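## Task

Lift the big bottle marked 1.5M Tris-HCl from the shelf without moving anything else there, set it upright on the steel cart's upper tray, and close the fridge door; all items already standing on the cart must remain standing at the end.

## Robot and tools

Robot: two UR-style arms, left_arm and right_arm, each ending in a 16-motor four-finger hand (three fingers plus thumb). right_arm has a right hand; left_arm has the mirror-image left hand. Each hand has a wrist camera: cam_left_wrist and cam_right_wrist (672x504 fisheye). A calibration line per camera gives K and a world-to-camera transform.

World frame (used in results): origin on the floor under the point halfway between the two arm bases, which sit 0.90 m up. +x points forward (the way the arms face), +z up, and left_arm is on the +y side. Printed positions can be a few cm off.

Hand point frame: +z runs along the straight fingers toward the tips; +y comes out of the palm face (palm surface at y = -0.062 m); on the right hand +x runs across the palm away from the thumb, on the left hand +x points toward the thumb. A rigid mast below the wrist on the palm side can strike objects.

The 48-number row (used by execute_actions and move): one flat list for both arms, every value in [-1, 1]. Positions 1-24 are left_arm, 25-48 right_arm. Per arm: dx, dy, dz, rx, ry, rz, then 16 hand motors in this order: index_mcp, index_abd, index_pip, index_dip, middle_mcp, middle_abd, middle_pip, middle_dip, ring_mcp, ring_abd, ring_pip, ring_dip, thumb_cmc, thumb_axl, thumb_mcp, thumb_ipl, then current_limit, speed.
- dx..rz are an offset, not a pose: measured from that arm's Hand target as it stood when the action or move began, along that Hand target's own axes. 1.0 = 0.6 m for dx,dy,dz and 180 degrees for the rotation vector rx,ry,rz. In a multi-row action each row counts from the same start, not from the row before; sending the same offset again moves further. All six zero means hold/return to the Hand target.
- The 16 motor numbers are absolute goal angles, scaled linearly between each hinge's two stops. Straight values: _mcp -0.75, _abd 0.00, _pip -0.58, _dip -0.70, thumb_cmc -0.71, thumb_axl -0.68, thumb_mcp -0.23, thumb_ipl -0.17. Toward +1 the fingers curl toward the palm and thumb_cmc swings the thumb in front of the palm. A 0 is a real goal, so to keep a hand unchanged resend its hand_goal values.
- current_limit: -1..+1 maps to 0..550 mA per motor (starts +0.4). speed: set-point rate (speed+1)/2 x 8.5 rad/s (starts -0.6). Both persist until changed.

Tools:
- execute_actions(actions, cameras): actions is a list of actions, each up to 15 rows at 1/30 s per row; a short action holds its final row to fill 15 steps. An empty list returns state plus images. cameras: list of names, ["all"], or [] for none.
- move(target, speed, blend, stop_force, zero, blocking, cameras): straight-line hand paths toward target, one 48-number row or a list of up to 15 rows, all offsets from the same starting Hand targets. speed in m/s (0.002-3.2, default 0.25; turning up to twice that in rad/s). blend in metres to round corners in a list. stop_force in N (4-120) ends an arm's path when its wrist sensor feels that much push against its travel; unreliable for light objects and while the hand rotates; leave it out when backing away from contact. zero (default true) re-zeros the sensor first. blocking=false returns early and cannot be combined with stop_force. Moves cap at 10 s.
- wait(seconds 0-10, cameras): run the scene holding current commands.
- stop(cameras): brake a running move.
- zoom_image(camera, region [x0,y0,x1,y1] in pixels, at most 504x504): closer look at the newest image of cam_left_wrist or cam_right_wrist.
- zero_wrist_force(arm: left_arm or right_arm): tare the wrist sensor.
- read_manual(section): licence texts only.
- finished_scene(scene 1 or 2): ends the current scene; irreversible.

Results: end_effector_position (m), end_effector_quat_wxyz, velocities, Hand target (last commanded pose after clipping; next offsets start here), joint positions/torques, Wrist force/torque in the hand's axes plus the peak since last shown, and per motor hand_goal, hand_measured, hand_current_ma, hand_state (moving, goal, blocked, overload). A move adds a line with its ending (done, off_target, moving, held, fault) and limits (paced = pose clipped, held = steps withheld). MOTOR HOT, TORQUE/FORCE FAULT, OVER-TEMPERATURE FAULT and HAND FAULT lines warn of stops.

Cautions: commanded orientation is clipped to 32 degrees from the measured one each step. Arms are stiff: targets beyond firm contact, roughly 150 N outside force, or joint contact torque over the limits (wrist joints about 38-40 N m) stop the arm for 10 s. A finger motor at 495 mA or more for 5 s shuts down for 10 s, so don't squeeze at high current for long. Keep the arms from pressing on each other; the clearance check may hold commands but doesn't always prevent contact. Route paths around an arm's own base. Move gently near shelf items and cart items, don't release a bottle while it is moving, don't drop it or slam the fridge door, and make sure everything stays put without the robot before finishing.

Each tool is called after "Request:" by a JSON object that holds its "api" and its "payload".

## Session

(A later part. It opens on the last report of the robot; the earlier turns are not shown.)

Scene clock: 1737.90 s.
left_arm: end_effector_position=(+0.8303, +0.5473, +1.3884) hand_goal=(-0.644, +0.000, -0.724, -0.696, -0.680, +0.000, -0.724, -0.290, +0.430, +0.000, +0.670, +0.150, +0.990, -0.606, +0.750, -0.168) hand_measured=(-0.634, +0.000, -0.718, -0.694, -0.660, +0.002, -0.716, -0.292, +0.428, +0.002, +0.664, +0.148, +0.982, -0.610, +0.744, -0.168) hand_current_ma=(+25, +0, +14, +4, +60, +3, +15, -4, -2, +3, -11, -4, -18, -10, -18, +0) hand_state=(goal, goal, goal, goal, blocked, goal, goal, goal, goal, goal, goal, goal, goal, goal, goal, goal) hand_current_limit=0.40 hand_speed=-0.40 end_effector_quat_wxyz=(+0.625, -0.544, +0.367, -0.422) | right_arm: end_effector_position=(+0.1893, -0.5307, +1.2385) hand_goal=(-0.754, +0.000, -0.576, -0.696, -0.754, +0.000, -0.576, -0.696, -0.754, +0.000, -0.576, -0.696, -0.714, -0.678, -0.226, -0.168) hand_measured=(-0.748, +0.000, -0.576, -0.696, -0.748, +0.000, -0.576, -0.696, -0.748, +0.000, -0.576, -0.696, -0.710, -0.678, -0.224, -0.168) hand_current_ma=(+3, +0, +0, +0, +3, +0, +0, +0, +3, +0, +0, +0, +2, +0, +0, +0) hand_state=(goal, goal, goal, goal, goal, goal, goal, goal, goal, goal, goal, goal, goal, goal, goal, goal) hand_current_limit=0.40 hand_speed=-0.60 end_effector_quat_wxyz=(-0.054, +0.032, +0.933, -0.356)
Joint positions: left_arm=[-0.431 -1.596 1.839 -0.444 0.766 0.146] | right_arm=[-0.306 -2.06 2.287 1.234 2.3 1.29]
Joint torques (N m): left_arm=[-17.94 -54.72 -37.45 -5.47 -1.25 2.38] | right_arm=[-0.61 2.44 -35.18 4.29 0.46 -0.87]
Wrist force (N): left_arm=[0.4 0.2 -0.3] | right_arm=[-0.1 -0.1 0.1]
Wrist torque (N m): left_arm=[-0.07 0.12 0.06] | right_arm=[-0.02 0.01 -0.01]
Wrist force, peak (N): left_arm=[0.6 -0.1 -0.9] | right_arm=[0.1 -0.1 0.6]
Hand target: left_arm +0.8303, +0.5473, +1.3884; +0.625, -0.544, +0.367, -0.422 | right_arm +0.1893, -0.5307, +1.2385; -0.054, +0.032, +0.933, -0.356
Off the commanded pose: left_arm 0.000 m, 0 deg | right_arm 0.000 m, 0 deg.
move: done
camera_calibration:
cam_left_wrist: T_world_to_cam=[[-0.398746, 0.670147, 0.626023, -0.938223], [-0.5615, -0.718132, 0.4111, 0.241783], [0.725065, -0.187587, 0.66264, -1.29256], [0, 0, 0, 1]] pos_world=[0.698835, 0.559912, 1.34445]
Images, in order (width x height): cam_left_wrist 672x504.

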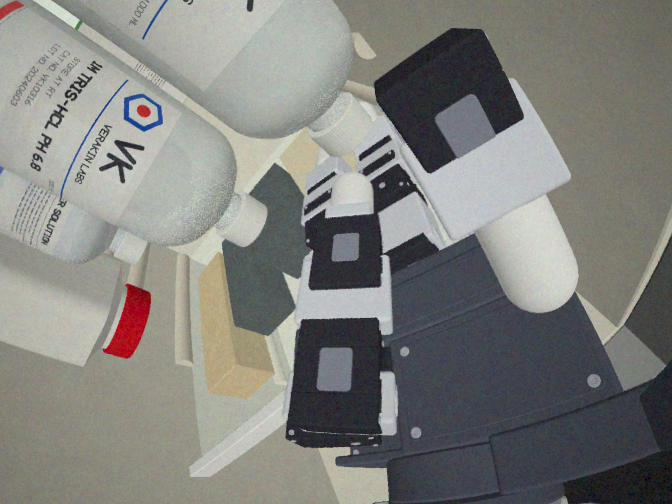

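Request:
{"api": "move", "payload": {"target": [0,0.0035,0.0247,0,0,0,-0.644,0,-0.723,-0.696,-0.68,0,-0.723,-0.29,0.43,0,0.67,0.15,0.99,-0.605,0.75,-0.168,0.4,-0.4,0,0,0,0,0,0,-0.754,0,-0.576,-0.696,-0.754,0,-0.576,-0.696,-0.754,0,-0.576,-0.696,-0.714,-0.678,-0.226,-0.168,0.4,-0.6], "speed": 0.04, "stop_force": 8}}

Request:
{"api": "move", "payload": {"target": [0,0,0,0,0,0,-0.644,0,-0.723,-0.696,-0.68,0,-0.723,0.13,0.43,0,0.67,0.15,0.99,-0.605,0.75,-0.168,0.0,-0.6,0,0,0,0,0,0,-0.754,0,-0.576,-0.696,-0.754,0,-0.576,-0.696,-0.754,0,-0.576,-0.696,-0.714,-0.678,-0.226,-0.168,0.4,-0.6], "cameras": ["cam_left_wrist"]}}

Request:
{"api": "zoom_image", "payload": {"camera": "cam_left_wrist", "region": [230, 30, 430, 180]}}

Scene clock: 1758.13 s.
left_arm: end_effector_position=(+0.8441, +0.5529, +1.3884) hand_goal=(-0.644, +0.000, -0.724, -0.696, -0.680, +0.000, -0.724, -0.290, +0.430, +0.000, +0.670, +0.150, +0.990, -0.606, +0.750, -0.168) hand_measured=(-0.634, +0.000, -0.718, -0.694, -0.660, +0.002, -0.716, -0.292, +0.428, +0.002, +0.664, +0.148, +0.982, -0.610, +0.744, -0.168) hand_current_ma=(+25, +0, +14, +4, +60, +3, +15, -4, -2, +3, -11, -4, -18, -10, -18, +0) hand_state=(goal, goal, goal, goal, blocked, goal, goal, goal, goal, goal, goal, goal, goal, goal, goal, goal) hand_current_limit=0.40 hand_speed=-0.40 end_effector_quat_wxyz=(+0.625, -0.544, +0.367, -0.422) | right_arm: end_effector_position=(+0.1893, -0.5307, +1.2385) hand_goal=(-0.754, +0.000, -0.576, -0.696, -0.754, +0.000, -0.576, -0.696, -0.754, +0.000, -0.576, -0.696, -0.714, -0.678, -0.226, -0.168) hand_measured=(-0.748, +0.000, -0.576, -0.696, -0.748, +0.000, -0.576, -0.696, -0.748, +0.000, -0.576, -0.696, -0.710, -0.678, -0.224, -0.168) hand_current_ma=(+3, +0, +0, +0, +3, +0, +0, +0, +3, +0, +0, +0, +2, +0, +0, +0) hand_state=(goal, goal, goal, goal, goal, goal, goal, goal, goal, goal, goal, goal, goal, goal, goal, goal) hand_current_limit=0.40 hand_speed=-0.60 end_effector_quat_wxyz=(-0.054, +0.032, +0.933, -0.356)
Joint positions: left_arm=[-0.413 -1.573 1.816 -0.441 0.785 0.141] | right_arm=[-0.306 -2.06 2.287 1.234 2.3 1.29]
Joint torques (N m): left_arm=[-14.72 -56.49 -37.89 -4.06 -0.45 1.84] | right_arm=[-0.43 2.79 -35.12 4.08 0.51 -0.89]
Wrist force (N): left_arm=[0.2 0.2 -0.4] | right_arm=[0.0 -0.1 0.1]
Wrist torque (N m): left_arm=[-0.06 0.14 0.06] | right_arm=[-0.02 0.00 -0.01]
Wrist force, peak (N): left_arm=[1.0 -0.3 -0.9] | right_arm=[0.4 -0.5 0.3]
Hand target: left_arm +0.8441, +0.5529, +1.3884; +0.625, -0.544, +0.367, -0.422 | right_arm +0.1893, -0.5307, +1.2385; -0.054, +0.032, +0.933, -0.356
Off the commanded pose: left_arm 0.000 m, 0 deg | right_arm 0.000 m, 0 deg.
move: done

Scene clock: 1758.73 s.
left_arm: end_effector_position=(+0.8441, +0.5529, +1.3884) hand_goal=(-0.644, +0.000, -0.724, -0.696, -0.680, +0.000, -0.724, +0.130, +0.430, +0.000, +0.670, +0.150, +0.990, -0.606, +0.750, -0.168) hand_measured=(-0.634, +0.000, -0.718, -0.694, -0.660, +0.002, -0.716, +0.128, +0.428, +0.002, +0.664, +0.148, +0.982, -0.610, +0.744, -0.168) hand_current_ma=(+25, +0, +14, +4, +60, +3, +15, -5, -2, +3, -11, -4, -18, -10, -18, +0) hand_state=(goal, goal, goal, goal, blocked, goal, goal, goal, goal, goal, goal, goal, goal, goal, goal, goal) hand_current_limit=0.00 hand_speed=-0.60 end_effector_quat_wxyz=(+0.625, -0.544, +0.367, -0.422) | right_arm: end_effector_position=(+0.1893, -0.5307, +1.2385) hand_goal=(-0.754, +0.000, -0.576, -0.696, -0.754, +0.000, -0.576, -0.696, -0.754, +0.000, -0.576, -0.696, -0.714, -0.678, -0.226, -0.168) hand_measured=(-0.748, +0.000, -0.576, -0.696, -0.748, +0.000, -0.576, -0.696, -0.748, +0.000, -0.576, -0.696, -0.710, -0.678, -0.224, -0.168) hand_current_ma=(+3, +0, +0, +0, +3, +0, +0, +0, +3, +0, +0, +0, +2, +0, +0, +0) hand_state=(goal, goal, goal, goal, goal, goal, goal, goal, goal, goal, goal, goal, goal, goal, goal, goal) hand_current_limit=0.40 hand_speed=-0.60 end_effector_quat_wxyz=(-0.054, +0.032, +0.933, -0.356)
Joint positions: left_arm=[-0.413 -1.573 1.816 -0.441 0.785 0.141] | right_arm=[-0.306 -2.06 2.287 1.234 2.3 1.29]
Joint torques (N m): left_arm=[-14.73 -55.2 -37.16 -4.14 -1.12 1.97] | right_arm=[-0.19 2.9 -35.44 4.18 0.57 -0.74]
Wrist force (N): left_arm=[-0.1 -0.2 -0.8] | right_arm=[0.0 -0.2 0.4]
Wrist torque (N m): left_arm=[-0.07 0.16 0.04] | right_arm=[-0.05 0.00 -0.01]
Wrist force, peak (N): left_arm=[-0.1 -0.4 -1.0] | right_arm=[0.1 -0.3 0.5]
Hand target: left_arm +0.8441, +0.5529, +1.3884; +0.625, -0.544, +0.367, -0.422 | right_arm +0.1893, -0.5307, +1.2385; -0.054, +0.032, +0.933, -0.356
Off the commanded pose: left_arm 0.000 m, 0 deg | right_arm 0.000 m, 0 deg.
move: done
camera_calibration:
cam_left_wrist: T_world_to_cam=[[-0.398746, 0.670147, 0.626023, -0.936473], [-0.5615, -0.718132, 0.4111, 0.253553], [0.725065, -0.187587, 0.66264, -1.30151], [0, 0, 0, 1]] pos_world=[0.712635, 0.565512, 1.34445]
Images, in order (width x height): cam_left_wrist 672x504.

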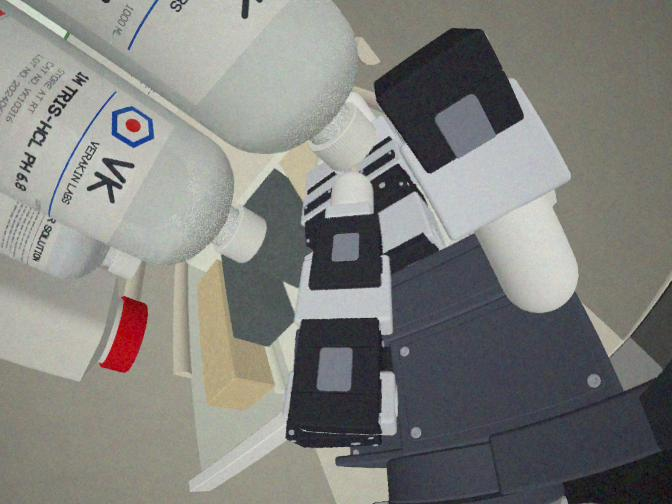

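Scaled by 2.520 from the camera's 672x504 image, which has a finer 960x720 frame.

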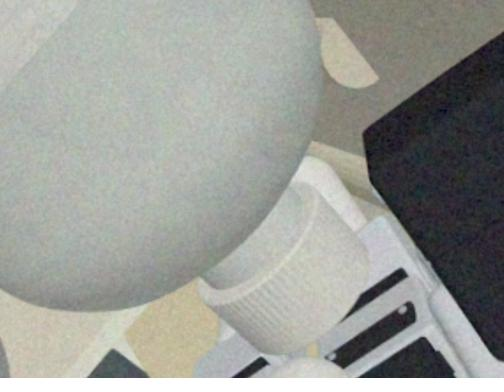

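Request:
{"api": "move", "payload": {"target": [0,0.0021,0.0148,0,0,0,-0.644,0,-0.723,-0.696,-0.68,0,-0.723,0.13,0.43,0,0.67,0.15,0.99,-0.605,0.75,-0.168,0.0,-0.6,0,0,0,0,0,0,-0.754,0,-0.576,-0.696,-0.754,0,-0.576,-0.696,-0.754,0,-0.576,-0.696,-0.714,-0.678,-0.226,-0.168,0.4,-0.6], "speed": 0.03, "stop_force": 6}}

Request:
{"api": "move", "payload": {"target": [0,0,0,0,0,0,-0.644,0,-0.723,-0.696,-0.68,0,-0.723,0.45,0.43,0,0.67,0.15,0.99,-0.605,0.75,-0.168,0.0,-0.6,0,0,0,0,0,0,-0.754,0,-0.576,-0.696,-0.754,0,-0.576,-0.696,-0.754,0,-0.576,-0.696,-0.714,-0.678,-0.226,-0.168,0.4,-0.6]}}

Request:
{"api": "move", "payload": {"target": [0,0.0014,0.0099,0,0,0,-0.644,0,-0.723,-0.696,-0.68,0,-0.723,0.45,0.43,0,0.67,0.15,0.99,-0.605,0.75,-0.168,0.0,-0.6,0,0,0,0,0,0,-0.754,0,-0.576,-0.696,-0.754,0,-0.576,-0.696,-0.754,0,-0.576,-0.696,-0.714,-0.678,-0.226,-0.168,0.4,-0.6], "speed": 0.03, "stop_force": 6, "cameras": ["cam_left_wrist"]}}

Request:
{"api": "zoom_image", "payload": {"camera": "cam_left_wrist", "region": [230, 30, 430, 230]}}

Scene clock: 1773.70 s.
left_arm: end_effector_position=(+0.8525, +0.5563, +1.3883) hand_goal=(-0.644, +0.000, -0.724, -0.696, -0.680, +0.000, -0.724, +0.130, +0.430, +0.000, +0.670, +0.150, +0.990, -0.606, +0.750, -0.168) hand_measured=(-0.634, +0.000, -0.718, -0.694, -0.660, +0.002, -0.716, +0.128, +0.428, +0.002, +0.664, +0.148, +0.982, -0.610, +0.744, -0.168) hand_current_ma=(+25, +0, +14, +4, +60, +3, +15, -5, -2, +3, -11, -4, -18, -10, -18, +0) hand_state=(goal, goal, goal, goal, blocked, goal, goal, goal, goal, goal, goal, goal, goal, goal, goal, goal) hand_current_limit=0.00 hand_speed=-0.60 end_effector_quat_wxyz=(+0.625, -0.544, +0.367, -0.422) | right_arm: end_effector_position=(+0.1893, -0.5307, +1.2385) hand_goal=(-0.754, +0.000, -0.576, -0.696, -0.754, +0.000, -0.576, -0.696, -0.754, +0.000, -0.576, -0.696, -0.714, -0.678, -0.226, -0.168) hand_measured=(-0.748, +0.000, -0.576, -0.696, -0.748, +0.000, -0.576, -0.696, -0.748, +0.000, -0.576, -0.696, -0.710, -0.678, -0.224, -0.168) hand_current_ma=(+3, +0, +0, +0, +3, +0, +0, +0, +3, +0, +0, +0, +2, +0, +0, +0) hand_state=(goal, goal, goal, goal, goal, goal, goal, goal, goal, goal, goal, goal, goal, goal, goal, goal) hand_current_limit=0.40 hand_speed=-0.60 end_effector_quat_wxyz=(-0.054, +0.032, +0.933, -0.356)
Joint positions: left_arm=[-0.402 -1.559 1.802 -0.438 0.796 0.138] | right_arm=[-0.306 -2.06 2.287 1.234 2.3 1.29]
Joint torques (N m): left_arm=[-16.21 -57.37 -37.65 -3.59 -0.91 2.11] | right_arm=[-0.65 1.55 -35.31 4.21 0.39 -0.78]
Wrist force (N): left_arm=[-0.1 0.0 -0.8] | right_arm=[0.1 -0.3 0.2]
Wrist torque (N m): left_arm=[-0.04 0.16 0.04] | right_arm=[-0.04 -0.01 0.00]
Wrist force, peak (N): left_arm=[0.1 -0.1 -1.1] | right_arm=[-0.3 -0.2 0.8]
Hand target: left_arm +0.8525, +0.5563, +1.3883; +0.625, -0.544, +0.367, -0.422 | right_arm +0.1893, -0.5307, +1.2385; -0.054, +0.032, +0.933, -0.356
Off the commanded pose: left_arm 0.000 m, 0 deg | right_arm 0.000 m, 0 deg.
move: done

Scene clock: 1774.20 s.
left_arm: end_effector_position=(+0.8525, +0.5563, +1.3883) hand_goal=(-0.644, +0.000, -0.724, -0.696, -0.680, +0.000, -0.724, +0.450, +0.430, +0.000, +0.670, +0.150, +0.990, -0.606, +0.750, -0.168) hand_measured=(-0.634, +0.000, -0.718, -0.694, -0.660, +0.002, -0.716, +0.448, +0.428, +0.002, +0.664, +0.148, +0.982, -0.610, +0.744, -0.168) hand_current_ma=(+25, +0, +14, +4, +60, +3, +15, -5, -2, +3, -11, -4, -18, -10, -18, +0) hand_state=(goal, goal, goal, goal, blocked, goal, goal, goal, goal, goal, goal, goal, goal, goal, goal, goal) hand_current_limit=0.00 hand_speed=-0.60 end_effector_quat_wxyz=(+0.625, -0.544, +0.367, -0.422) | right_arm: end_effector_position=(+0.1893, -0.5307, +1.2385) hand_goal=(-0.754, +0.000, -0.576, -0.696, -0.754, +0.000, -0.576, -0.696, -0.754, +0.000, -0.576, -0.696, -0.714, -0.678, -0.226, -0.168) hand_measured=(-0.748, +0.000, -0.576, -0.696, -0.748, +0.000, -0.576, -0.696, -0.748, +0.000, -0.576, -0.696, -0.710, -0.678, -0.224, -0.168) hand_current_ma=(+3, +0, +0, +0, +3, +0, +0, +0, +3, +0, +0, +0, +2, +0, +0, +0) hand_state=(goal, goal, goal, goal, goal, goal, goal, goal, goal, goal, goal, goal, goal, goal, goal, goal) hand_current_limit=0.40 hand_speed=-0.60 end_effector_quat_wxyz=(-0.054, +0.032, +0.933, -0.356)
Joint positions: left_arm=[-0.402 -1.559 1.802 -0.438 0.796 0.138] | right_arm=[-0.306 -2.06 2.287 1.234 2.3 1.29]
Joint torques (N m): left_arm=[-17.68 -55.7 -37.48 -3.84 -0.87 1.68] | right_arm=[-2.29 3.09 -34.16 4.35 0.51 -1.06]
Wrist force (N): left_arm=[0.0 -0.3 -1.0] | right_arm=[-0.2 -0.2 0.3]
Wrist torque (N m): left_arm=[-0.06 0.13 0.06] | right_arm=[-0.05 0.03 -0.03]
Wrist force, peak (N): left_arm=[0.0 -0.1 -1.1] | right_arm=[0.3 -0.4 0.3]
Hand target: left_arm +0.8525, +0.5563, +1.3883; +0.625, -0.544, +0.367, -0.422 | right_arm +0.1893, -0.5307, +1.2385; -0.054, +0.032, +0.933, -0.356
Off the commanded pose: left_arm 0.000 m, 0 deg | right_arm 0.000 m, 0 deg.
move: done

Scene clock: 1775.83 s.
left_arm: end_effector_position=(+0.8580, +0.5585, +1.3883) hand_goal=(-0.644, +0.000, -0.724, -0.696, -0.680, +0.000, -0.724, +0.450, +0.430, +0.000, +0.670, +0.150, +0.990, -0.606, +0.750, -0.168) hand_measured=(-0.634, +0.000, -0.718, -0.694, -0.660, +0.002, -0.718, +0.448, +0.428, +0.002, +0.664, +0.148, +0.982, -0.610, +0.744, -0.168) hand_current_ma=(+25, +0, +14, +4, +60, +3, +14, -5, -2, +3, -11, -4, -18, -10, -18, +0) hand_state=(goal, goal, goal, goal, blocked, goal, goal, goal, goal, goal, goal, goal, goal, goal, goal, goal) hand_current_limit=0.00 hand_speed=-0.60 end_effector_quat_wxyz=(+0.625, -0.544, +0.367, -0.422) | right_arm: end_effector_position=(+0.1893, -0.5307, +1.2385) hand_goal=(-0.754, +0.000, -0.576, -0.696, -0.754, +0.000, -0.576, -0.696, -0.754, +0.000, -0.576, -0.696, -0.714, -0.678, -0.226, -0.168) hand_measured=(-0.748, +0.000, -0.576, -0.696, -0.748, +0.000, -0.576, -0.696, -0.748, +0.000, -0.576, -0.696, -0.710, -0.678, -0.224, -0.168) hand_current_ma=(+3, +0, +0, +0, +3, +0, +0, +0, +3, +0, +0, +0, +2, +0, +0, +0) hand_state=(goal, goal, goal, goal, goal, goal, goal, goal, goal, goal, goal, goal, goal, goal, goal, goal) hand_current_limit=0.40 hand_speed=-0.60 end_effector_quat_wxyz=(-0.054, +0.032, +0.933, -0.356)
Joint positions: left_arm=[-0.394 -1.55 1.793 -0.437 0.803 0.136] | right_arm=[-0.306 -2.06 2.287 1.234 2.3 1.29]
Joint torques (N m): left_arm=[-15.33 -58.63 -37.83 -3.2 -0.64 1.22] | right_arm=[-2.27 2.88 -35.22 4.31 0.3 -1.27]
Wrist force (N): left_arm=[0.3 -0.1 -0.6] | right_arm=[0.1 -0.1 0.4]
Wrist torque (N m): left_arm=[-0.07 0.10 0.09] | right_arm=[-0.03 -0.01 0.00]
Wrist force, peak (N): left_arm=[-0.2 -0.4 -1.3] | right_arm=[0.2 -0.3 0.6]
Hand target: left_arm +0.8580, +0.5585, +1.3883; +0.625, -0.544, +0.367, -0.422 | right_arm +0.1893, -0.5307, +1.2385; -0.054, +0.032, +0.933, -0.356
Off the commanded pose: left_arm 0.000 m, 0 deg | right_arm 0.000 m, 0 deg.
move: done
camera_calibration:
cam_left_wrist: T_world_to_cam=[[-0.398746, 0.670147, 0.626023, -0.934684], [-0.5615, -0.718132, 0.4111, 0.265379], [0.725065, -0.187587, 0.66264, -1.31054], [0, 0, 0, 1]] pos_world=[0.726535, 0.571112, 1.34445]
Images, in order (width x height): cam_left_wrist 672x504.

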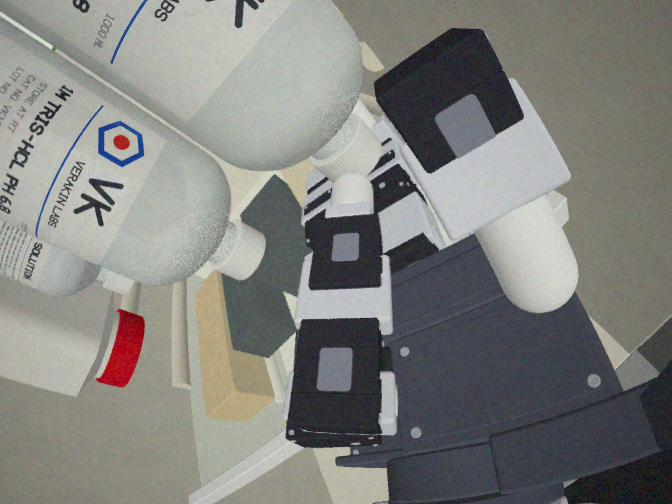

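Scaled by 2.520 from the camera's 672x504 image, which has a finer 960x720 frame.

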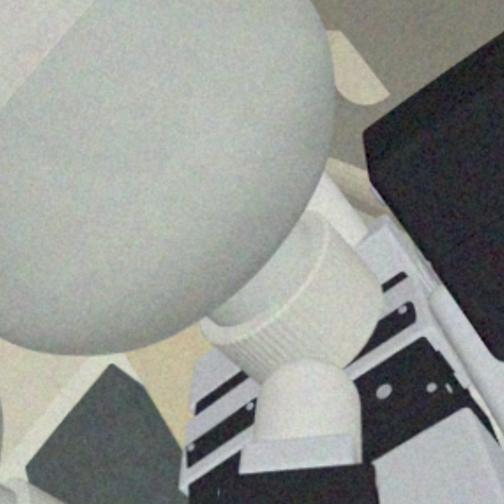

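Request:
{"api": "move", "payload": {"target": [0,0.0058,-0.006,0,0,0,-0.644,0,-0.723,-0.696,-0.68,0,-0.723,0.45,0.43,0,0.67,0.15,0.99,-0.605,0.683,-0.168,0.0,-0.6,0,0,0,0,0,0,-0.754,0,-0.576,-0.696,-0.754,0,-0.576,-0.696,-0.754,0,-0.576,-0.696,-0.714,-0.678,-0.226,-0.168,0.4,-0.6], "speed": 0.03}}

Request:
{"api": "move", "payload": {"target": [0,0,0,0,0,0,-0.644,0,-0.723,-0.696,-0.68,0,-0.66,0.8,0.43,0,0.67,0.15,0.99,-0.605,0.683,-0.168,0.0,-0.7,0,0,0,0,0,0,-0.754,0,-0.576,-0.696,-0.754,0,-0.576,-0.696,-0.754,0,-0.576,-0.696,-0.714,-0.678,-0.226,-0.168,0.4,-0.6], "cameras": ["cam_left_wrist"]}}

Request:
{"api": "zoom_image", "payload": {"camera": "cam_left_wrist", "region": [230, 30, 430, 230]}}

Scene clock: 1834.70 s.
left_arm: end_effector_position=(+0.8551, +0.5573, +1.3843) hand_goal=(-0.644, +0.000, -0.724, -0.696, -0.680, +0.000, -0.724, +0.450, +0.430, +0.000, +0.670, +0.150, +0.990, -0.606, +0.682, -0.168) hand_measured=(-0.634, +0.000, -0.718, -0.694, -0.660, +0.002, -0.718, +0.448, +0.428, +0.002, +0.664, +0.148, +0.982, -0.610, +0.680, -0.168) hand_current_ma=(+25, +0, +14, +4, +60, +3, +14, -5, -2, +3, -11, -4, -18, -10, -4, +0) hand_state=(goal, goal, goal, goal, blocked, goal, goal, goal, goal, goal, goal, goal, goal, goal, goal, goal) hand_current_limit=0.00 hand_speed=-0.60 end_effector_quat_wxyz=(+0.625, -0.544, +0.367, -0.422) | right_arm: end_effector_position=(+0.1893, -0.5307, +1.2385) hand_goal=(-0.754, +0.000, -0.576, -0.696, -0.754, +0.000, -0.576, -0.696, -0.754, +0.000, -0.576, -0.696, -0.714, -0.678, -0.226, -0.168) hand_measured=(-0.748, +0.000, -0.576, -0.696, -0.748, +0.000, -0.576, -0.696, -0.748, +0.000, -0.576, -0.696, -0.710, -0.678, -0.224, -0.168) hand_current_ma=(+3, +0, +0, +0, +3, +0, +0, +0, +3, +0, +0, +0, +2, +0, +0, +0) hand_state=(goal, goal, goal, goal, goal, goal, goal, goal, goal, goal, goal, goal, goal, goal, goal, goal) hand_current_limit=0.40 hand_speed=-0.60 end_effector_quat_wxyz=(-0.054, +0.032, +0.933, -0.356)
Joint positions: left_arm=[-0.398 -1.553 1.803 -0.445 0.799 0.137] | right_arm=[-0.306 -2.06 2.287 1.234 2.3 1.29]
Joint torques (N m): left_arm=[-4.51 -47.86 -48.26 -3.41 0.43 2] | right_arm=[-0.2 2.22 -35.27 4.29 0.33 -1.07]
Wrist force (N): left_arm=[-0.4 -0.1 -0.7] | right_arm=[-0.3 0.1 0.3]
Wrist torque (N m): left_arm=[-0.07 0.19 0.02] | right_arm=[-0.01 0.03 -0.03]
Wrist force, peak (N): left_arm=[-0.4 -0.1 -1.3] | right_arm=[0.3 -0.3 0.6]
Hand target: left_arm +0.8552, +0.5574, +1.3844; +0.625, -0.544, +0.367, -0.422 | right_arm +0.1893, -0.5307, +1.2385; -0.054, +0.032, +0.933, -0.356
Off the commanded pose: left_arm 0.000 m, 0 deg | right_arm 0.000 m, 0 deg.
move: done

Scene clock: 1835.30 s.
left_arm: end_effector_position=(+0.8552, +0.5573, +1.3844) hand_goal=(-0.644, +0.000, -0.724, -0.696, -0.680, +0.000, -0.660, +0.800, +0.430, +0.000, +0.670, +0.150, +0.990, -0.606, +0.682, -0.168) hand_measured=(-0.634, +0.000, -0.718, -0.694, -0.664, +0.002, -0.662, +0.774, +0.428, +0.002, +0.664, +0.148, +0.982, -0.610, +0.680, -0.168) hand_current_ma=(+25, +0, +14, +4, +44, +3, -3, -73, -2, +3, -11, -4, -18, -10, -4, +0) hand_state=(goal, goal, goal, goal, goal, goal, goal, blocked, goal, goal, goal, goal, goal, goal, goal, goal) hand_current_limit=0.00 hand_speed=-0.70 end_effector_quat_wxyz=(+0.625, -0.544, +0.367, -0.422) | right_arm: end_effector_position=(+0.1893, -0.5307, +1.2385) hand_goal=(-0.754, +0.000, -0.576, -0.696, -0.754, +0.000, -0.576, -0.696, -0.754, +0.000, -0.576, -0.696, -0.714, -0.678, -0.226, -0.168) hand_measured=(-0.748, +0.000, -0.576, -0.696, -0.748, +0.000, -0.576, -0.696, -0.748, +0.000, -0.576, -0.696, -0.710, -0.678, -0.224, -0.168) hand_current_ma=(+3, +0, +0, +0, +3, +0, +0, +0, +3, +0, +0, +0, +2, +0, +0, +0) hand_state=(goal, goal, goal, goal, goal, goal, goal, goal, goal, goal, goal, goal, goal, goal, goal, goal) hand_current_limit=0.40 hand_speed=-0.60 end_effector_quat_wxyz=(-0.054, +0.032, +0.933, -0.356)
Joint positions: left_arm=[-0.398 -1.553 1.803 -0.445 0.799 0.137] | right_arm=[-0.306 -2.06 2.287 1.234 2.3 1.29]
Joint torques (N m): left_arm=[11.8 -36.24 -50.54 -0.71 1.01 0.64] | right_arm=[-0.66 2.81 -34.7 4.21 0.66 -0.96]
Wrist force (N): left_arm=[-0.5 0.7 0.3] | right_arm=[0.1 0.0 0.4]
Wrist torque (N m): left_arm=[-0.18 0.17 0.01] | right_arm=[-0.03 -0.02 0.01]
Wrist force, peak (N): left_arm=[0.0 1.4 0.9] | right_arm=[0.1 -0.4 0.4]
Hand target: left_arm +0.8552, +0.5574, +1.3844; +0.625, -0.544, +0.367, -0.422 | right_arm +0.1893, -0.5307, +1.2385; -0.054, +0.032, +0.933, -0.356
Off the commanded pose: left_arm 0.000 m, 0 deg | right_arm 0.000 m, 0 deg.
move: done
camera_calibration:
cam_left_wrist: T_world_to_cam=[[-0.398721, 0.670175, 0.626009, -0.932507], [-0.561597, -0.718085, 0.411051, 0.264698], [0.725004, -0.18767, 0.662684, -1.30605], [0, 0, 0, 1]] pos_world=[0.723735, 0.569912, 1.34045]
Images, in order (width x height): cam_left_wrist 672x504.

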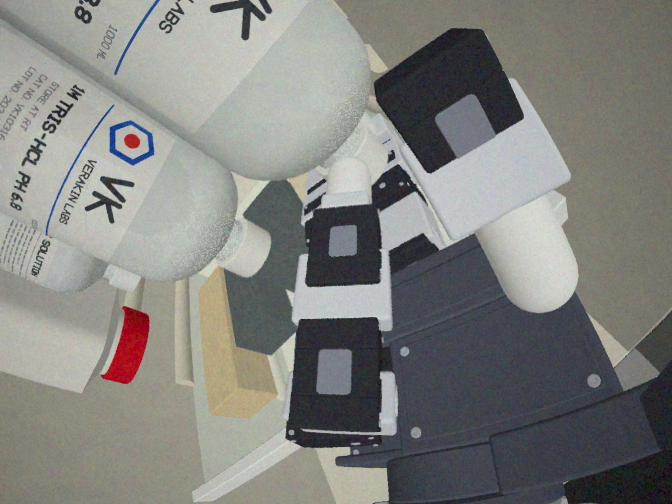

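Scaled by 2.520 from the camera's 672x504 image, which has a finer 960x720 frame.

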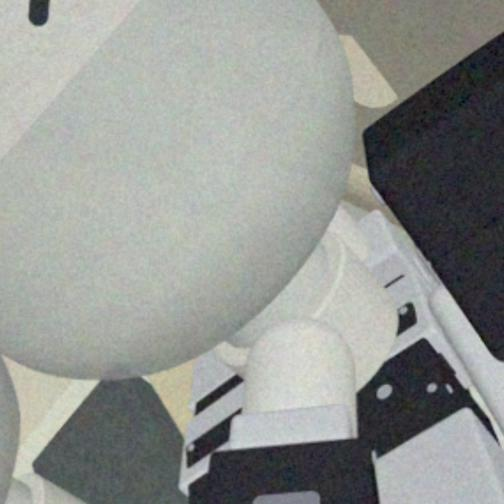

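Request:
{"api": "move", "payload": {"target": [0,0.0004,0.004,0,0,0,-0.644,0,-0.723,-0.696,-0.68,0,-0.64,0.95,0.43,0,0.67,0.15,0.99,-0.605,0.683,-0.168,0.2,-0.8,0,0,0,0,0,0,-0.754,0,-0.576,-0.696,-0.754,0,-0.576,-0.696,-0.754,0,-0.576,-0.696,-0.714,-0.678,-0.226,-0.168,0.4,-0.6], "speed": 0.02, "cameras": ["cam_left_wrist"]}}

Request:
{"api": "zoom_image", "payload": {"camera": "cam_left_wrist", "region": [230, 30, 430, 230]}}

Scene clock: 1846.10 s.
left_arm: end_effector_position=(+0.8575, +0.5583, +1.3845) hand_goal=(-0.644, +0.000, -0.724, -0.696, -0.680, +0.000, -0.640, +0.950, +0.430, +0.000, +0.670, +0.150, +0.990, -0.606, +0.682, -0.168) hand_measured=(-0.634, +0.000, -0.718, -0.694, -0.664, +0.002, -0.654, +0.818, +0.428, +0.002, +0.664, +0.148, +0.982, -0.608, +0.680, -0.168) hand_current_ma=(+25, +0, +14, +4, +44, +3, -36, -330, -2, +3, -11, -4, -18, -6, -4, +1) hand_state=(goal, goal, goal, goal, goal, goal, goal, blocked, goal, goal, goal, goal, goal, goal, goal, goal) hand_current_limit=0.20 hand_speed=-0.80 end_effector_quat_wxyz=(+0.625, -0.544, +0.367, -0.422) | right_arm: end_effector_position=(+0.1893, -0.5307, +1.2385) hand_goal=(-0.754, +0.000, -0.576, -0.696, -0.754, +0.000, -0.576, -0.696, -0.754, +0.000, -0.576, -0.696, -0.714, -0.678, -0.226, -0.168) hand_measured=(-0.748, +0.000, -0.576, -0.696, -0.748, +0.000, -0.576, -0.696, -0.748, +0.000, -0.576, -0.696, -0.710, -0.678, -0.224, -0.168) hand_current_ma=(+3, +0, +0, +0, +3, +0, +0, +0, +3, +0, +0, +0, +2, +0, +0, +0) hand_state=(goal, goal, goal, goal, goal, goal, goal, goal, goal, goal, goal, goal, goal, goal, goal, goal) hand_current_limit=0.40 hand_speed=-0.60 end_effector_quat_wxyz=(-0.054, +0.032, +0.933, -0.356)
Joint positions: left_arm=[-0.395 -1.55 1.799 -0.444 0.802 0.136] | right_arm=[-0.306 -2.06 2.287 1.234 2.3 1.29]
Joint torques (N m): left_arm=[6.97 -43.34 -45.73 -0.53 -0.48 -2.24] | right_arm=[-0.89 3.05 -34.8 4.21 0.42 -0.72]
Wrist force (N): left_arm=[0.6 2.3 -2.5] | right_arm=[-0.1 0.1 0.3]
Wrist torque (N m): left_arm=[-0.14 0.10 0.05] | right_arm=[0.00 0.01 -0.01]
Wrist force, peak (N): left_arm=[0.2 2.5 -2.7] | right_arm=[-0.4 -0.2 0.6]
Hand target: left_arm +0.8574, +0.5583, +1.3845; +0.625, -0.544, +0.367, -0.422 | right_arm +0.1893, -0.5307, +1.2385; -0.054, +0.032, +0.933, -0.356
Off the commanded pose: left_arm 0.000 m, 0 deg | right_arm 0.000 m, 0 deg.
move: done
camera_calibration:
cam_left_wrist: T_world_to_cam=[[-0.398746, 0.670147, 0.626023, -0.932307], [-0.5615, -0.718132, 0.4111, 0.266558], [0.725065, -0.187587, 0.66264, -1.30763], [0, 0, 0, 1]] pos_world=[0.726035, 0.570912, 1.34055]
Images, in order (width x height): cam_left_wrist 672x504.

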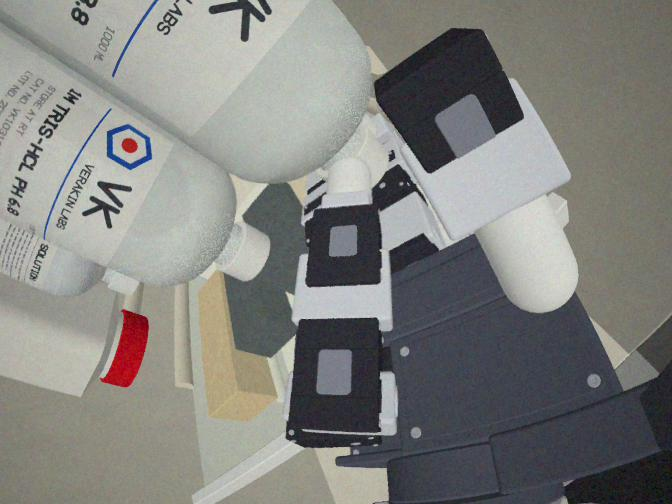

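Scaled by 2.520 from the camera's 672x504 image, which has a finer 960x720 frame.

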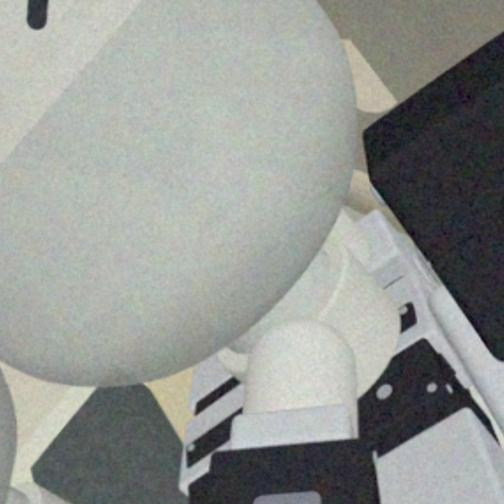

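Request:
{"api": "move", "payload": {"target": [0,0,0,0,0,0,-0.644,0,-0.723,-0.696,-0.66,0,-0.58,1.0,0.43,0,0.67,0.15,0.99,-0.605,0.70,-0.168,0.6,-0.8,0,0,0,0,0,0,-0.754,0,-0.576,-0.696,-0.754,0,-0.576,-0.696,-0.754,0,-0.576,-0.696,-0.714,-0.678,-0.226,-0.168,0.4,-0.6], "cameras": ["cam_left_wrist"]}}

Request:
{"api": "zoom_image", "payload": {"camera": "cam_left_wrist", "region": [230, 30, 430, 230]}}

Scene clock: 1856.13 s.
left_arm: end_effector_position=(+0.8574, +0.5583, +1.3845) hand_goal=(-0.644, +0.000, -0.724, -0.696, -0.660, +0.000, -0.580, +1.000, +0.430, +0.000, +0.670, +0.150, +0.990, -0.606, +0.700, -0.168) hand_measured=(-0.634, +0.000, -0.718, -0.694, -0.662, +0.004, -0.650, +0.822, +0.428, +0.002, +0.664, +0.148, +0.982, -0.608, +0.682, -0.168) hand_current_ma=(+25, +0, +14, +4, -4, +5, -245, -440, -2, +3, -11, -4, -18, -6, -65, -2) hand_state=(goal, goal, goal, goal, goal, goal, blocked, blocked, goal, goal, goal, goal, goal, goal, goal, goal) hand_current_limit=0.60 hand_speed=-0.80 end_effector_quat_wxyz=(+0.625, -0.544, +0.367, -0.422) | right_arm: end_effector_position=(+0.1893, -0.5307, +1.2385) hand_goal=(-0.754, +0.000, -0.576, -0.696, -0.754, +0.000, -0.576, -0.696, -0.754, +0.000, -0.576, -0.696, -0.714, -0.678, -0.226, -0.168) hand_measured=(-0.748, +0.000, -0.576, -0.696, -0.748, +0.000, -0.576, -0.696, -0.748, +0.000, -0.576, -0.696, -0.710, -0.678, -0.224, -0.168) hand_current_ma=(+3, +0, +0, +0, +3, +0, +0, +0, +3, +0, +0, +0, +2, +0, +0, +0) hand_state=(goal, goal, goal, goal, goal, goal, goal, goal, goal, goal, goal, goal, goal, goal, goal, goal) hand_current_limit=0.40 hand_speed=-0.60 end_effector_quat_wxyz=(-0.054, +0.032, +0.933, -0.356)
Joint positions: left_arm=[-0.395 -1.55 1.799 -0.444 0.802 0.136] | right_arm=[-0.306 -2.06 2.287 1.234 2.3 1.29]
Joint torques (N m): left_arm=[-10.85 -59.8 -41.23 -3.95 -0.8 2.4] | right_arm=[-0.23 3.31 -35.1 4.09 0.42 -0.9]
Wrist force (N): left_arm=[0.3 3.1 -0.4] | right_arm=[0.2 0.0 0.3]
Wrist torque (N m): left_arm=[-0.18 0.14 0.01] | right_arm=[-0.03 -0.03 0.01]
Wrist force, peak (N): left_arm=[0.6 2.7 -2.6] | right_arm=[0.3 -0.1 0.8]
Hand target: left_arm +0.8574, +0.5583, +1.3845; +0.625, -0.544, +0.367, -0.422 | right_arm +0.1893, -0.5307, +1.2385; -0.054, +0.032, +0.933, -0.356
Off the commanded pose: left_arm 0.000 m, 0 deg | right_arm 0.000 m, 0 deg.
move: done
camera_calibration:
cam_left_wrist: T_world_to_cam=[[-0.398746, 0.670147, 0.626023, -0.93228], [-0.5615, -0.718132, 0.4111, 0.26643], [0.725065, -0.187587, 0.66264, -1.30758], [0, 0, 0, 1]] pos_world=[0.725935, 0.570812, 1.34055]
Images, in order (width x height): cam_left_wrist 672x504.

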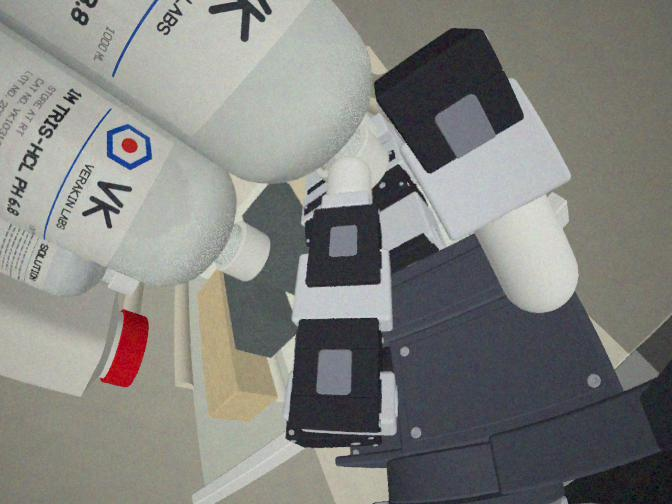

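Scaled by 2.520 from the camera's 672x504 image, which has a finer 960x720 frame.

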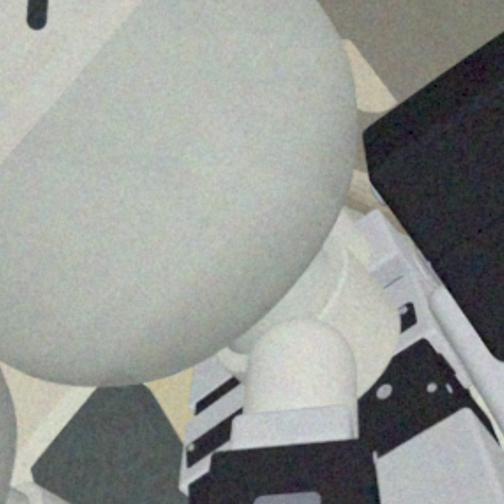

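Request:
{"api": "zero_wrist_force", "payload": {"arm": "left_arm"}}

Request:
{"api": "move", "payload": {"target": [0,-0.00495,0.0007,0,0,0,-0.644,0,-0.723,-0.696,-0.66,0,-0.58,1.0,0.43,0,0.67,0.15,0.99,-0.605,0.70,-0.168,0.6,-0.8,0,0,0,0,0,0,-0.754,0,-0.576,-0.696,-0.754,0,-0.576,-0.696,-0.754,0,-0.576,-0.696,-0.714,-0.678,-0.226,-0.168,0.4,-0.6], "speed": 0.01, "cameras": ["cam_left_wrist"]}}

Request:
{"api": "zoom_image", "payload": {"camera": "cam_left_wrist", "region": [230, 30, 430, 230]}}

Wrist force sensor zeroed.

Scene clock: 1866.70 s.
left_arm: end_effector_position=(+0.8574, +0.5583, +1.3876) hand_goal=(-0.644, +0.000, -0.724, -0.696, -0.660, +0.000, -0.580, +1.000, +0.430, +0.000, +0.670, +0.150, +0.990, -0.606, +0.700, -0.168) hand_measured=(-0.634, +0.000, -0.718, -0.694, -0.642, +0.012, -0.650, +0.816, +0.428, +0.002, +0.664, +0.148, +0.978, -0.614, +0.676, -0.180) hand_current_ma=(+25, +0, +14, +4, +48, +22, -245, -440, -2, +3, -11, -4, -28, -24, -93, -37) hand_state=(goal, goal, goal, goal, goal, goal, blocked, blocked, goal, goal, goal, goal, goal, goal, blocked, goal) hand_current_limit=0.60 hand_speed=-0.80 end_effector_quat_wxyz=(+0.625, -0.544, +0.367, -0.422) | right_arm: end_effector_position=(+0.1893, -0.5307, +1.2385) hand_goal=(-0.754, +0.000, -0.576, -0.696, -0.754, +0.000, -0.576, -0.696, -0.754, +0.000, -0.576, -0.696, -0.714, -0.678, -0.226, -0.168) hand_measured=(-0.748, +0.000, -0.576, -0.696, -0.748, +0.000, -0.576, -0.696, -0.748, +0.000, -0.576, -0.696, -0.710, -0.678, -0.224, -0.168) hand_current_ma=(+3, +0, +0, +0, +3, +0, +0, +0, +3, +0, +0, +0, +2, +0, +0, +0) hand_state=(goal, goal, goal, goal, goal, goal, goal, goal, goal, goal, goal, goal, goal, goal, goal, goal) hand_current_limit=0.40 hand_speed=-0.60 end_effector_quat_wxyz=(-0.054, +0.032, +0.933, -0.356)
Joint positions: left_arm=[-0.395 -1.551 1.795 -0.438 0.802 0.136] | right_arm=[-0.306 -2.06 2.287 1.234 2.3 1.29]
Joint torques (N m): left_arm=[-9.76 -60.21 -49.88 -2.97 -0.65 2.08] | right_arm=[-1.06 2.88 -34.48 4.27 0.42 -1]
Wrist force (N, zeroed by zero_wrist_force on left_arm): left_arm=[-0.6 3.9 -1.3] | right_arm=[0.3 0.1 0.3]
Wrist torque (N m, zeroed by zero_wrist_force on left_arm): left_arm=[-0.25 0.01 -0.11] | right_arm=[-0.01 -0.04 0.02]
Wrist force, peak (N, zeroed by zero_wrist_force on left_arm): left_arm=[-0.5 5.7 -2.0] | right_arm=[0.1 -0.3 0.6]
Hand target: left_arm +0.8574, +0.5583, +1.3875; +0.625, -0.544, +0.367, -0.422 | right_arm +0.1893, -0.5307, +1.2385; -0.054, +0.032, +0.933, -0.356
Off the commanded pose: left_arm 0.000 m, 0 deg | right_arm 0.000 m, 0 deg.
move: done
camera_calibration:
cam_left_wrist: T_world_to_cam=[[-0.398791, 0.67016, 0.62598, -0.934138], [-0.56153, -0.718124, 0.411074, 0.265207], [0.725017, -0.187574, 0.662696, -1.30968], [0, 0, 0, 1]] pos_world=[0.725935, 0.570812, 1.34365]
Images, in order (width x height): cam_left_wrist 672x504.

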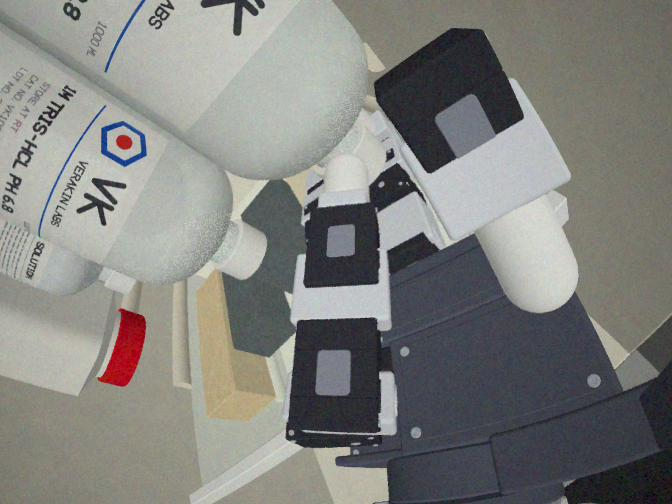

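Scaled by 2.520 from the camera's 672x504 image, which has a finer 960x720 frame.

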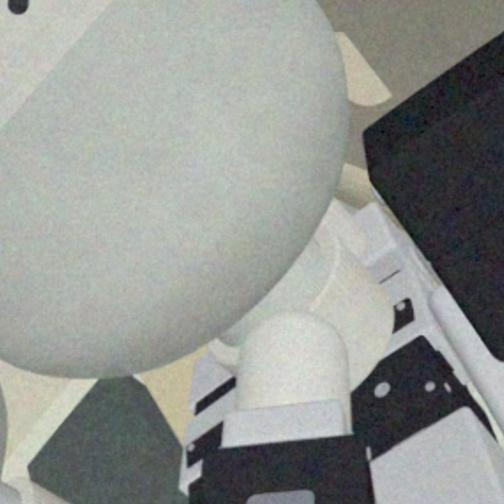

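Request:
{"api": "move", "payload": {"target": [0,0,0,0,0,0,-0.644,0,-0.723,-0.696,-0.72,0,-0.56,1.0,0.43,0,0.67,0.15,0.99,-0.605,0.78,-0.168,0.76,-0.9,0,0,0,0,0,0,-0.754,0,-0.576,-0.696,-0.754,0,-0.576,-0.696,-0.754,0,-0.576,-0.696,-0.714,-0.678,-0.226,-0.168,0.4,-0.6], "cameras": ["cam_left_wrist"]}}

Request:
{"api": "zoom_image", "payload": {"camera": "cam_left_wrist", "region": [230, 30, 430, 230]}}

Scene clock: 1928.70 s.
left_arm: end_effector_position=(+0.8574, +0.5583, +1.3875) hand_goal=(-0.644, +0.000, -0.724, -0.696, -0.720, +0.000, -0.560, +1.000, +0.430, +0.000, +0.670, +0.150, +0.990, -0.606, +0.780, -0.168) hand_measured=(-0.634, +0.000, -0.718, -0.694, -0.686, +0.012, -0.618, +0.816, +0.428, +0.002, +0.664, +0.148, +0.978, -0.618, +0.686, -0.190) hand_current_ma=(+25, +0, +14, +4, +108, +24, -194, -484, -2, +3, -11, -4, -31, -32, -477, -89) hand_state=(goal, goal, goal, goal, blocked, goal, blocked, blocked, goal, goal, goal, goal, goal, goal, blocked, blocked) hand_current_limit=0.76 hand_speed=-0.90 end_effector_quat_wxyz=(+0.625, -0.544, +0.367, -0.422) | right_arm: end_effector_position=(+0.1893, -0.5307, +1.2385) hand_goal=(-0.754, +0.000, -0.576, -0.696, -0.754, +0.000, -0.576, -0.696, -0.754, +0.000, -0.576, -0.696, -0.714, -0.678, -0.226, -0.168) hand_measured=(-0.748, +0.000, -0.576, -0.696, -0.748, +0.000, -0.576, -0.696, -0.748, +0.000, -0.576, -0.696, -0.710, -0.678, -0.224, -0.168) hand_current_ma=(+3, +0, +0, +0, +3, +0, +0, +0, +3, +0, +0, +0, +2, +0, +0, +0) hand_state=(goal, goal, goal, goal, goal, goal, goal, goal, goal, goal, goal, goal, goal, goal, goal, goal) hand_current_limit=0.40 hand_speed=-0.60 end_effector_quat_wxyz=(-0.054, +0.032, +0.933, -0.356)
Joint positions: left_arm=[-0.395 -1.551 1.795 -0.438 0.802 0.136] | right_arm=[-0.306 -2.06 2.287 1.234 2.3 1.29]
Joint torques (N m): left_arm=[-3.53 -41.08 -44.99 -6.97 0.97 -1.8] | right_arm=[-0.85 2.18 -34.79 4.39 0.57 -0.9]
Wrist force (N, zeroed by zero_wrist_force on left_arm): left_arm=[-0.7 3.0 -1.6] | right_arm=[-0.1 -0.4 0.6]
Wrist torque (N m, zeroed by zero_wrist_force on left_arm): left_arm=[-0.11 -0.06 -0.07] | right_arm=[-0.10 0.00 -0.02]
Wrist force, peak (N, zeroed by zero_wrist_force on left_arm): left_arm=[-0.6 5.1 -1.6] | right_arm=[-0.1 -0.4 0.6]
Hand target: left_arm +0.8574, +0.5583, +1.3875; +0.625, -0.544, +0.367, -0.422 | right_arm +0.1893, -0.5307, +1.2385; -0.054, +0.032, +0.933, -0.356
Off the commanded pose: left_arm 0.000 m, 0 deg | right_arm 0.000 m, 0 deg.
move: done
camera_calibration:
cam_left_wrist: T_world_to_cam=[[-0.398746, 0.670147, 0.626023, -0.934158], [-0.5615, -0.718132, 0.4111, 0.265197], [0.725065, -0.187587, 0.66264, -1.30956], [0, 0, 0, 1]] pos_world=[0.725935, 0.570812, 1.34355]
Images, in order (width x height): cam_left_wrist 672x504.

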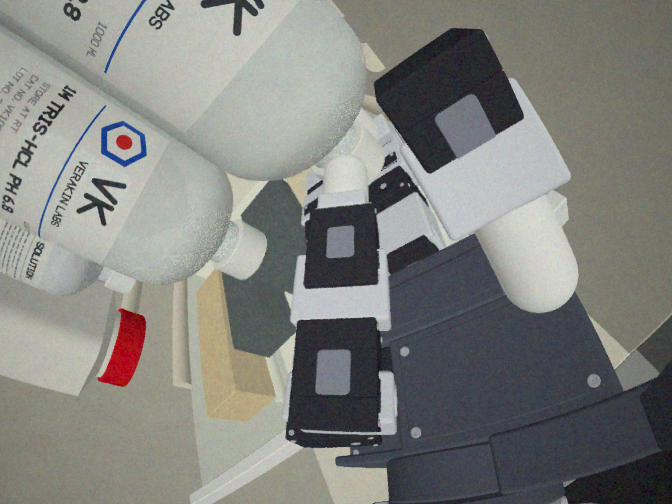

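Scaled by 2.520 from the camera's 672x504 image, which has a finer 960x720 frame.

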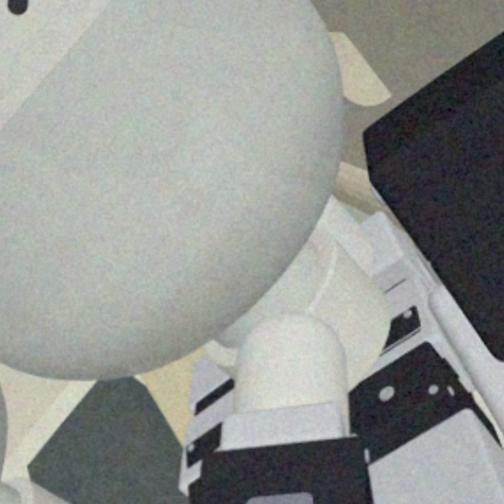

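Request:
{"api": "move", "payload": {"target": [0,-0.0033,0.0005,0,0,0,-0.644,0,-0.723,-0.696,-0.74,0,-0.61,1.0,0.43,0,0.67,0.15,0.99,-0.605,0.76,-0.168,0.75,-0.9,0,0,0,0,0,0,-0.754,0,-0.576,-0.696,-0.754,0,-0.576,-0.696,-0.754,0,-0.576,-0.696,-0.714,-0.678,-0.226,-0.168,0.4,-0.6], "speed": 0.01}}

Request:
{"api": "move", "payload": {"target": [0,-0.0033,0.0005,0,0,0,-0.644,0,-0.723,-0.696,-0.76,0,-0.61,1.0,0.43,0,0.67,0.15,0.99,-0.605,0.76,-0.168,0.75,-0.9,0,0,0,0,0,0,-0.754,0,-0.576,-0.696,-0.754,0,-0.576,-0.696,-0.754,0,-0.576,-0.696,-0.714,-0.678,-0.226,-0.168,0.4,-0.6], "speed": 0.01, "cameras": ["cam_left_wrist"]}}

Request:
{"api": "zoom_image", "payload": {"camera": "cam_left_wrist", "region": [230, 30, 430, 230]}}

Scene clock: 1944.97 s.
left_arm: end_effector_position=(+0.8574, +0.5582, +1.3895) hand_goal=(-0.644, +0.000, -0.724, -0.696, -0.740, +0.000, -0.610, +1.000, +0.430, +0.000, +0.670, +0.150, +0.990, -0.606, +0.760, -0.168) hand_measured=(-0.634, +0.000, -0.718, -0.694, -0.704, +0.012, -0.632, +0.850, +0.428, +0.002, +0.664, +0.148, +0.972, -0.628, +0.686, -0.198) hand_current_ma=(+25, +0, +14, +4, +115, +24, -56, -481, -2, +3, -11, -4, -49, -77, -354, -122) hand_state=(goal, goal, goal, goal, blocked, goal, blocked, blocked, goal, goal, goal, goal, goal, blocked, blocked, blocked) hand_current_limit=0.75 hand_speed=-0.90 end_effector_quat_wxyz=(+0.625, -0.544, +0.367, -0.422) | right_arm: end_effector_position=(+0.1893, -0.5307, +1.2385) hand_goal=(-0.754, +0.000, -0.576, -0.696, -0.754, +0.000, -0.576, -0.696, -0.754, +0.000, -0.576, -0.696, -0.714, -0.678, -0.226, -0.168) hand_measured=(-0.748, +0.000, -0.576, -0.696, -0.748, +0.000, -0.576, -0.696, -0.748, +0.000, -0.576, -0.696, -0.710, -0.678, -0.224, -0.168) hand_current_ma=(+3, +0, +0, +0, +3, +0, +0, +0, +3, +0, +0, +0, +2, +0, +0, +0) hand_state=(goal, goal, goal, goal, goal, goal, goal, goal, goal, goal, goal, goal, goal, goal, goal, goal) hand_current_limit=0.40 hand_speed=-0.60 end_effector_quat_wxyz=(-0.054, +0.032, +0.933, -0.356)
Joint positions: left_arm=[-0.395 -1.552 1.792 -0.435 0.802 0.136] | right_arm=[-0.306 -2.06 2.287 1.234 2.3 1.29]
Joint torques (N m): left_arm=[8.85 -60.52 -51.83 -2.18 1.11 -2.48] | right_arm=[-2.1 2.22 -34.35 4.28 0.59 -1.12]
Wrist force (N, zeroed by zero_wrist_force on left_arm): left_arm=[-0.5 3.5 -1.5] | right_arm=[0.0 0.3 0.6]
Wrist torque (N m, zeroed by zero_wrist_force on left_arm): left_arm=[-0.13 -0.06 -0.06] | right_arm=[0.00 -0.02 0.01]
Wrist force, peak (N, zeroed by zero_wrist_force on left_arm): left_arm=[-0.6 3.8 -1.7] | right_arm=[0.1 -0.5 0.9]
Hand target: left_arm +0.8574, +0.5583, +1.3895; +0.625, -0.544, +0.367, -0.422 | right_arm +0.1893, -0.5307, +1.2385; -0.054, +0.032, +0.933, -0.356
Off the commanded pose: left_arm 0.000 m, 0 deg | right_arm 0.000 m, 0 deg.
move: done

Scene clock: 1945.67 s.
left_arm: end_effector_position=(+0.8575, +0.5583, +1.3915) hand_goal=(-0.644, +0.000, -0.724, -0.696, -0.760, +0.000, -0.610, +1.000, +0.430, +0.000, +0.670, +0.150, +0.990, -0.606, +0.760, -0.168) hand_measured=(-0.634, +0.000, -0.718, -0.694, -0.724, +0.012, -0.632, +0.880, +0.428, +0.002, +0.664, +0.148, +0.970, -0.634, +0.686, -0.198) hand_current_ma=(+25, +0, +14, +4, +117, +24, -56, -481, -2, +3, -11, -4, -56, -100, -354, -127) hand_state=(goal, goal, goal, goal, blocked, goal, blocked, blocked, goal, goal, goal, goal, blocked, blocked, blocked, blocked) hand_current_limit=0.75 hand_speed=-0.90 end_effector_quat_wxyz=(+0.625, -0.544, +0.367, -0.422) | right_arm: end_effector_position=(+0.1893, -0.5307, +1.2385) hand_goal=(-0.754, +0.000, -0.576, -0.696, -0.754, +0.000, -0.576, -0.696, -0.754, +0.000, -0.576, -0.696, -0.714, -0.678, -0.226, -0.168) hand_measured=(-0.748, +0.000, -0.576, -0.696, -0.748, +0.000, -0.576, -0.696, -0.748, +0.000, -0.576, -0.696, -0.710, -0.678, -0.224, -0.168) hand_current_ma=(+3, +0, +0, +0, +3, +0, +0, +0, +3, +0, +0, +0, +2, +0, +0, +0) hand_state=(goal, goal, goal, goal, goal, goal, goal, goal, goal, goal, goal, goal, goal, goal, goal, goal) hand_current_limit=0.40 hand_speed=-0.60 end_effector_quat_wxyz=(-0.054, +0.032, +0.933, -0.356)
Joint positions: left_arm=[-0.395 -1.552 1.789 -0.431 0.802 0.136] | right_arm=[-0.306 -2.06 2.287 1.234 2.3 1.29]
Joint torques (N m): left_arm=[14.02 -61.74 -52.82 -2.75 0.86 -2.69] | right_arm=[-2.03 1.6 -34.7 4.26 0.17 -1.06]
Wrist force (N, zeroed by zero_wrist_force on left_arm): left_arm=[-0.6 3.9 -1.7] | right_arm=[0.2 -0.1 0.0]
Wrist torque (N m, zeroed by zero_wrist_force on left_arm): left_arm=[-0.08 -0.06 -0.08] | right_arm=[-0.02 -0.02 0.01]
Wrist force, peak (N, zeroed by zero_wrist_force on left_arm): left_arm=[-1.2 3.9 -1.6] | right_arm=[-0.2 0.1 0.6]
Hand target: left_arm +0.8575, +0.5583, +1.3915; +0.625, -0.544, +0.367, -0.422 | right_arm +0.1893, -0.5307, +1.2385; -0.054, +0.032, +0.933, -0.356
Off the commanded pose: left_arm 0.000 m, 0 deg | right_arm 0.000 m, 0 deg.
move: done
camera_calibration:
cam_left_wrist: T_world_to_cam=[[-0.398746, 0.670147, 0.626023, -0.936792], [-0.5615, -0.718132, 0.4111, 0.263583], [0.725065, -0.187587, 0.66264, -1.31226], [0, 0, 0, 1]] pos_world=[0.725935, 0.570912, 1.34765]
Images, in order (width x height): cam_left_wrist 672x504.

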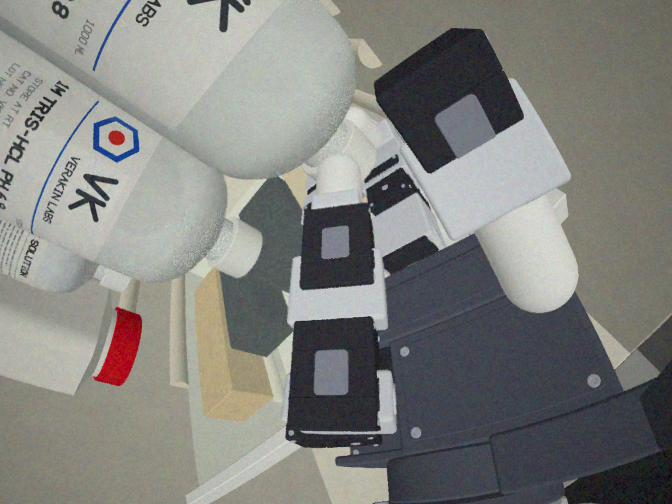

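Scaled by 2.520 from the camera's 672x504 image, which has a finer 960x720 frame.

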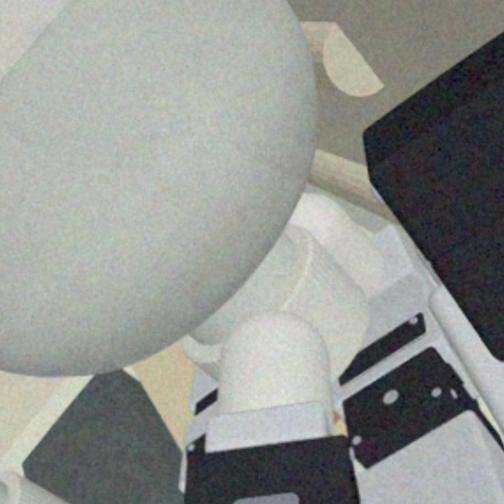

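Request:
{"api": "move", "payload": {"target": [0,-0.0025,0.0003,0,0,0,-0.644,0,-0.723,-0.696,-0.76,0,-0.61,1.0,0.43,0,0.67,0.15,0.99,-0.605,0.76,-0.168,0.75,-0.9,0,0,0,0,0,0,-0.754,0,-0.576,-0.696,-0.754,0,-0.576,-0.696,-0.754,0,-0.576,-0.696,-0.714,-0.678,-0.226,-0.168,0.4,-0.6], "speed": 0.01}}

Request:
{"api": "zoom_image", "payload": {"camera": "cam_left_wrist", "region": [0, 0, 504, 300]}}

Scene clock: 2044.80 s.
left_arm: end_effector_position=(+0.8574, +0.5583, +1.3930) hand_goal=(-0.644, +0.000, -0.724, -0.696, -0.760, +0.000, -0.610, +1.000, +0.430, +0.000, +0.670, +0.150, +0.990, -0.606, +0.760, -0.168) hand_measured=(-0.634, +0.000, -0.718, -0.694, -0.726, +0.012, -0.632, +0.890, +0.428, +0.002, +0.664, +0.148, +0.970, -0.634, +0.686, -0.200) hand_current_ma=(+25, +0, +14, +4, +110, +24, -56, -431, -2, +3, -11, -4, -57, -101, -354, -130) hand_state=(goal, goal, goal, goal, blocked, goal, blocked, blocked, goal, goal, goal, goal, blocked, blocked, blocked, blocked) hand_current_limit=0.75 hand_speed=-0.90 end_effector_quat_wxyz=(+0.625, -0.544, +0.367, -0.422) | right_arm: end_effector_position=(+0.1893, -0.5307, +1.2385) hand_goal=(-0.754, +0.000, -0.576, -0.696, -0.754, +0.000, -0.576, -0.696, -0.754, +0.000, -0.576, -0.696, -0.714, -0.678, -0.226, -0.168) hand_measured=(-0.748, +0.000, -0.576, -0.696, -0.748, +0.000, -0.576, -0.696, -0.748, +0.000, -0.576, -0.696, -0.710, -0.678, -0.224, -0.168) hand_current_ma=(+3, +0, +0, +0, +3, +0, +0, +0, +3, +0, +0, +0, +2, +0, +0, +0) hand_state=(goal, goal, goal, goal, goal, goal, goal, goal, goal, goal, goal, goal, goal, goal, goal, goal) hand_current_limit=0.40 hand_speed=-0.60 end_effector_quat_wxyz=(-0.054, +0.032, +0.933, -0.356)
Joint positions: left_arm=[-0.395 -1.553 1.787 -0.428 0.802 0.136] | right_arm=[-0.306 -2.06 2.287 1.234 2.3 1.29]
Joint torques (N m): left_arm=[6.49 -61.32 -51.68 -1.8 -0.79 -1.62] | right_arm=[-0.46 2.98 -34.77 4.27 0.42 -1.02]
Wrist force (N, zeroed by zero_wrist_force on left_arm): left_arm=[-1.2 2.4 -1.1] | right_arm=[0.0 -0.1 0.6]
Wrist torque (N m, zeroed by zero_wrist_force on left_arm): left_arm=[-0.11 -0.01 -0.09] | right_arm=[-0.06 -0.01 -0.01]
Wrist force, peak (N, zeroed by zero_wrist_force on left_arm): left_arm=[-1.0 4.0 -1.8] | right_arm=[0.1 -0.6 0.6]
Hand target: left_arm +0.8574, +0.5583, +1.3930; +0.625, -0.544, +0.367, -0.422 | right_arm +0.1893, -0.5307, +1.2385; -0.054, +0.032, +0.933, -0.356
Off the commanded pose: left_arm 0.000 m, 0 deg | right_arm 0.000 m, 0 deg.
move: done

Scaled by 1.000.
This view is cut from an older image: the scene may have changed since it was taken.

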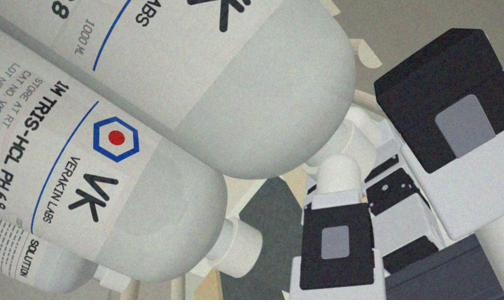

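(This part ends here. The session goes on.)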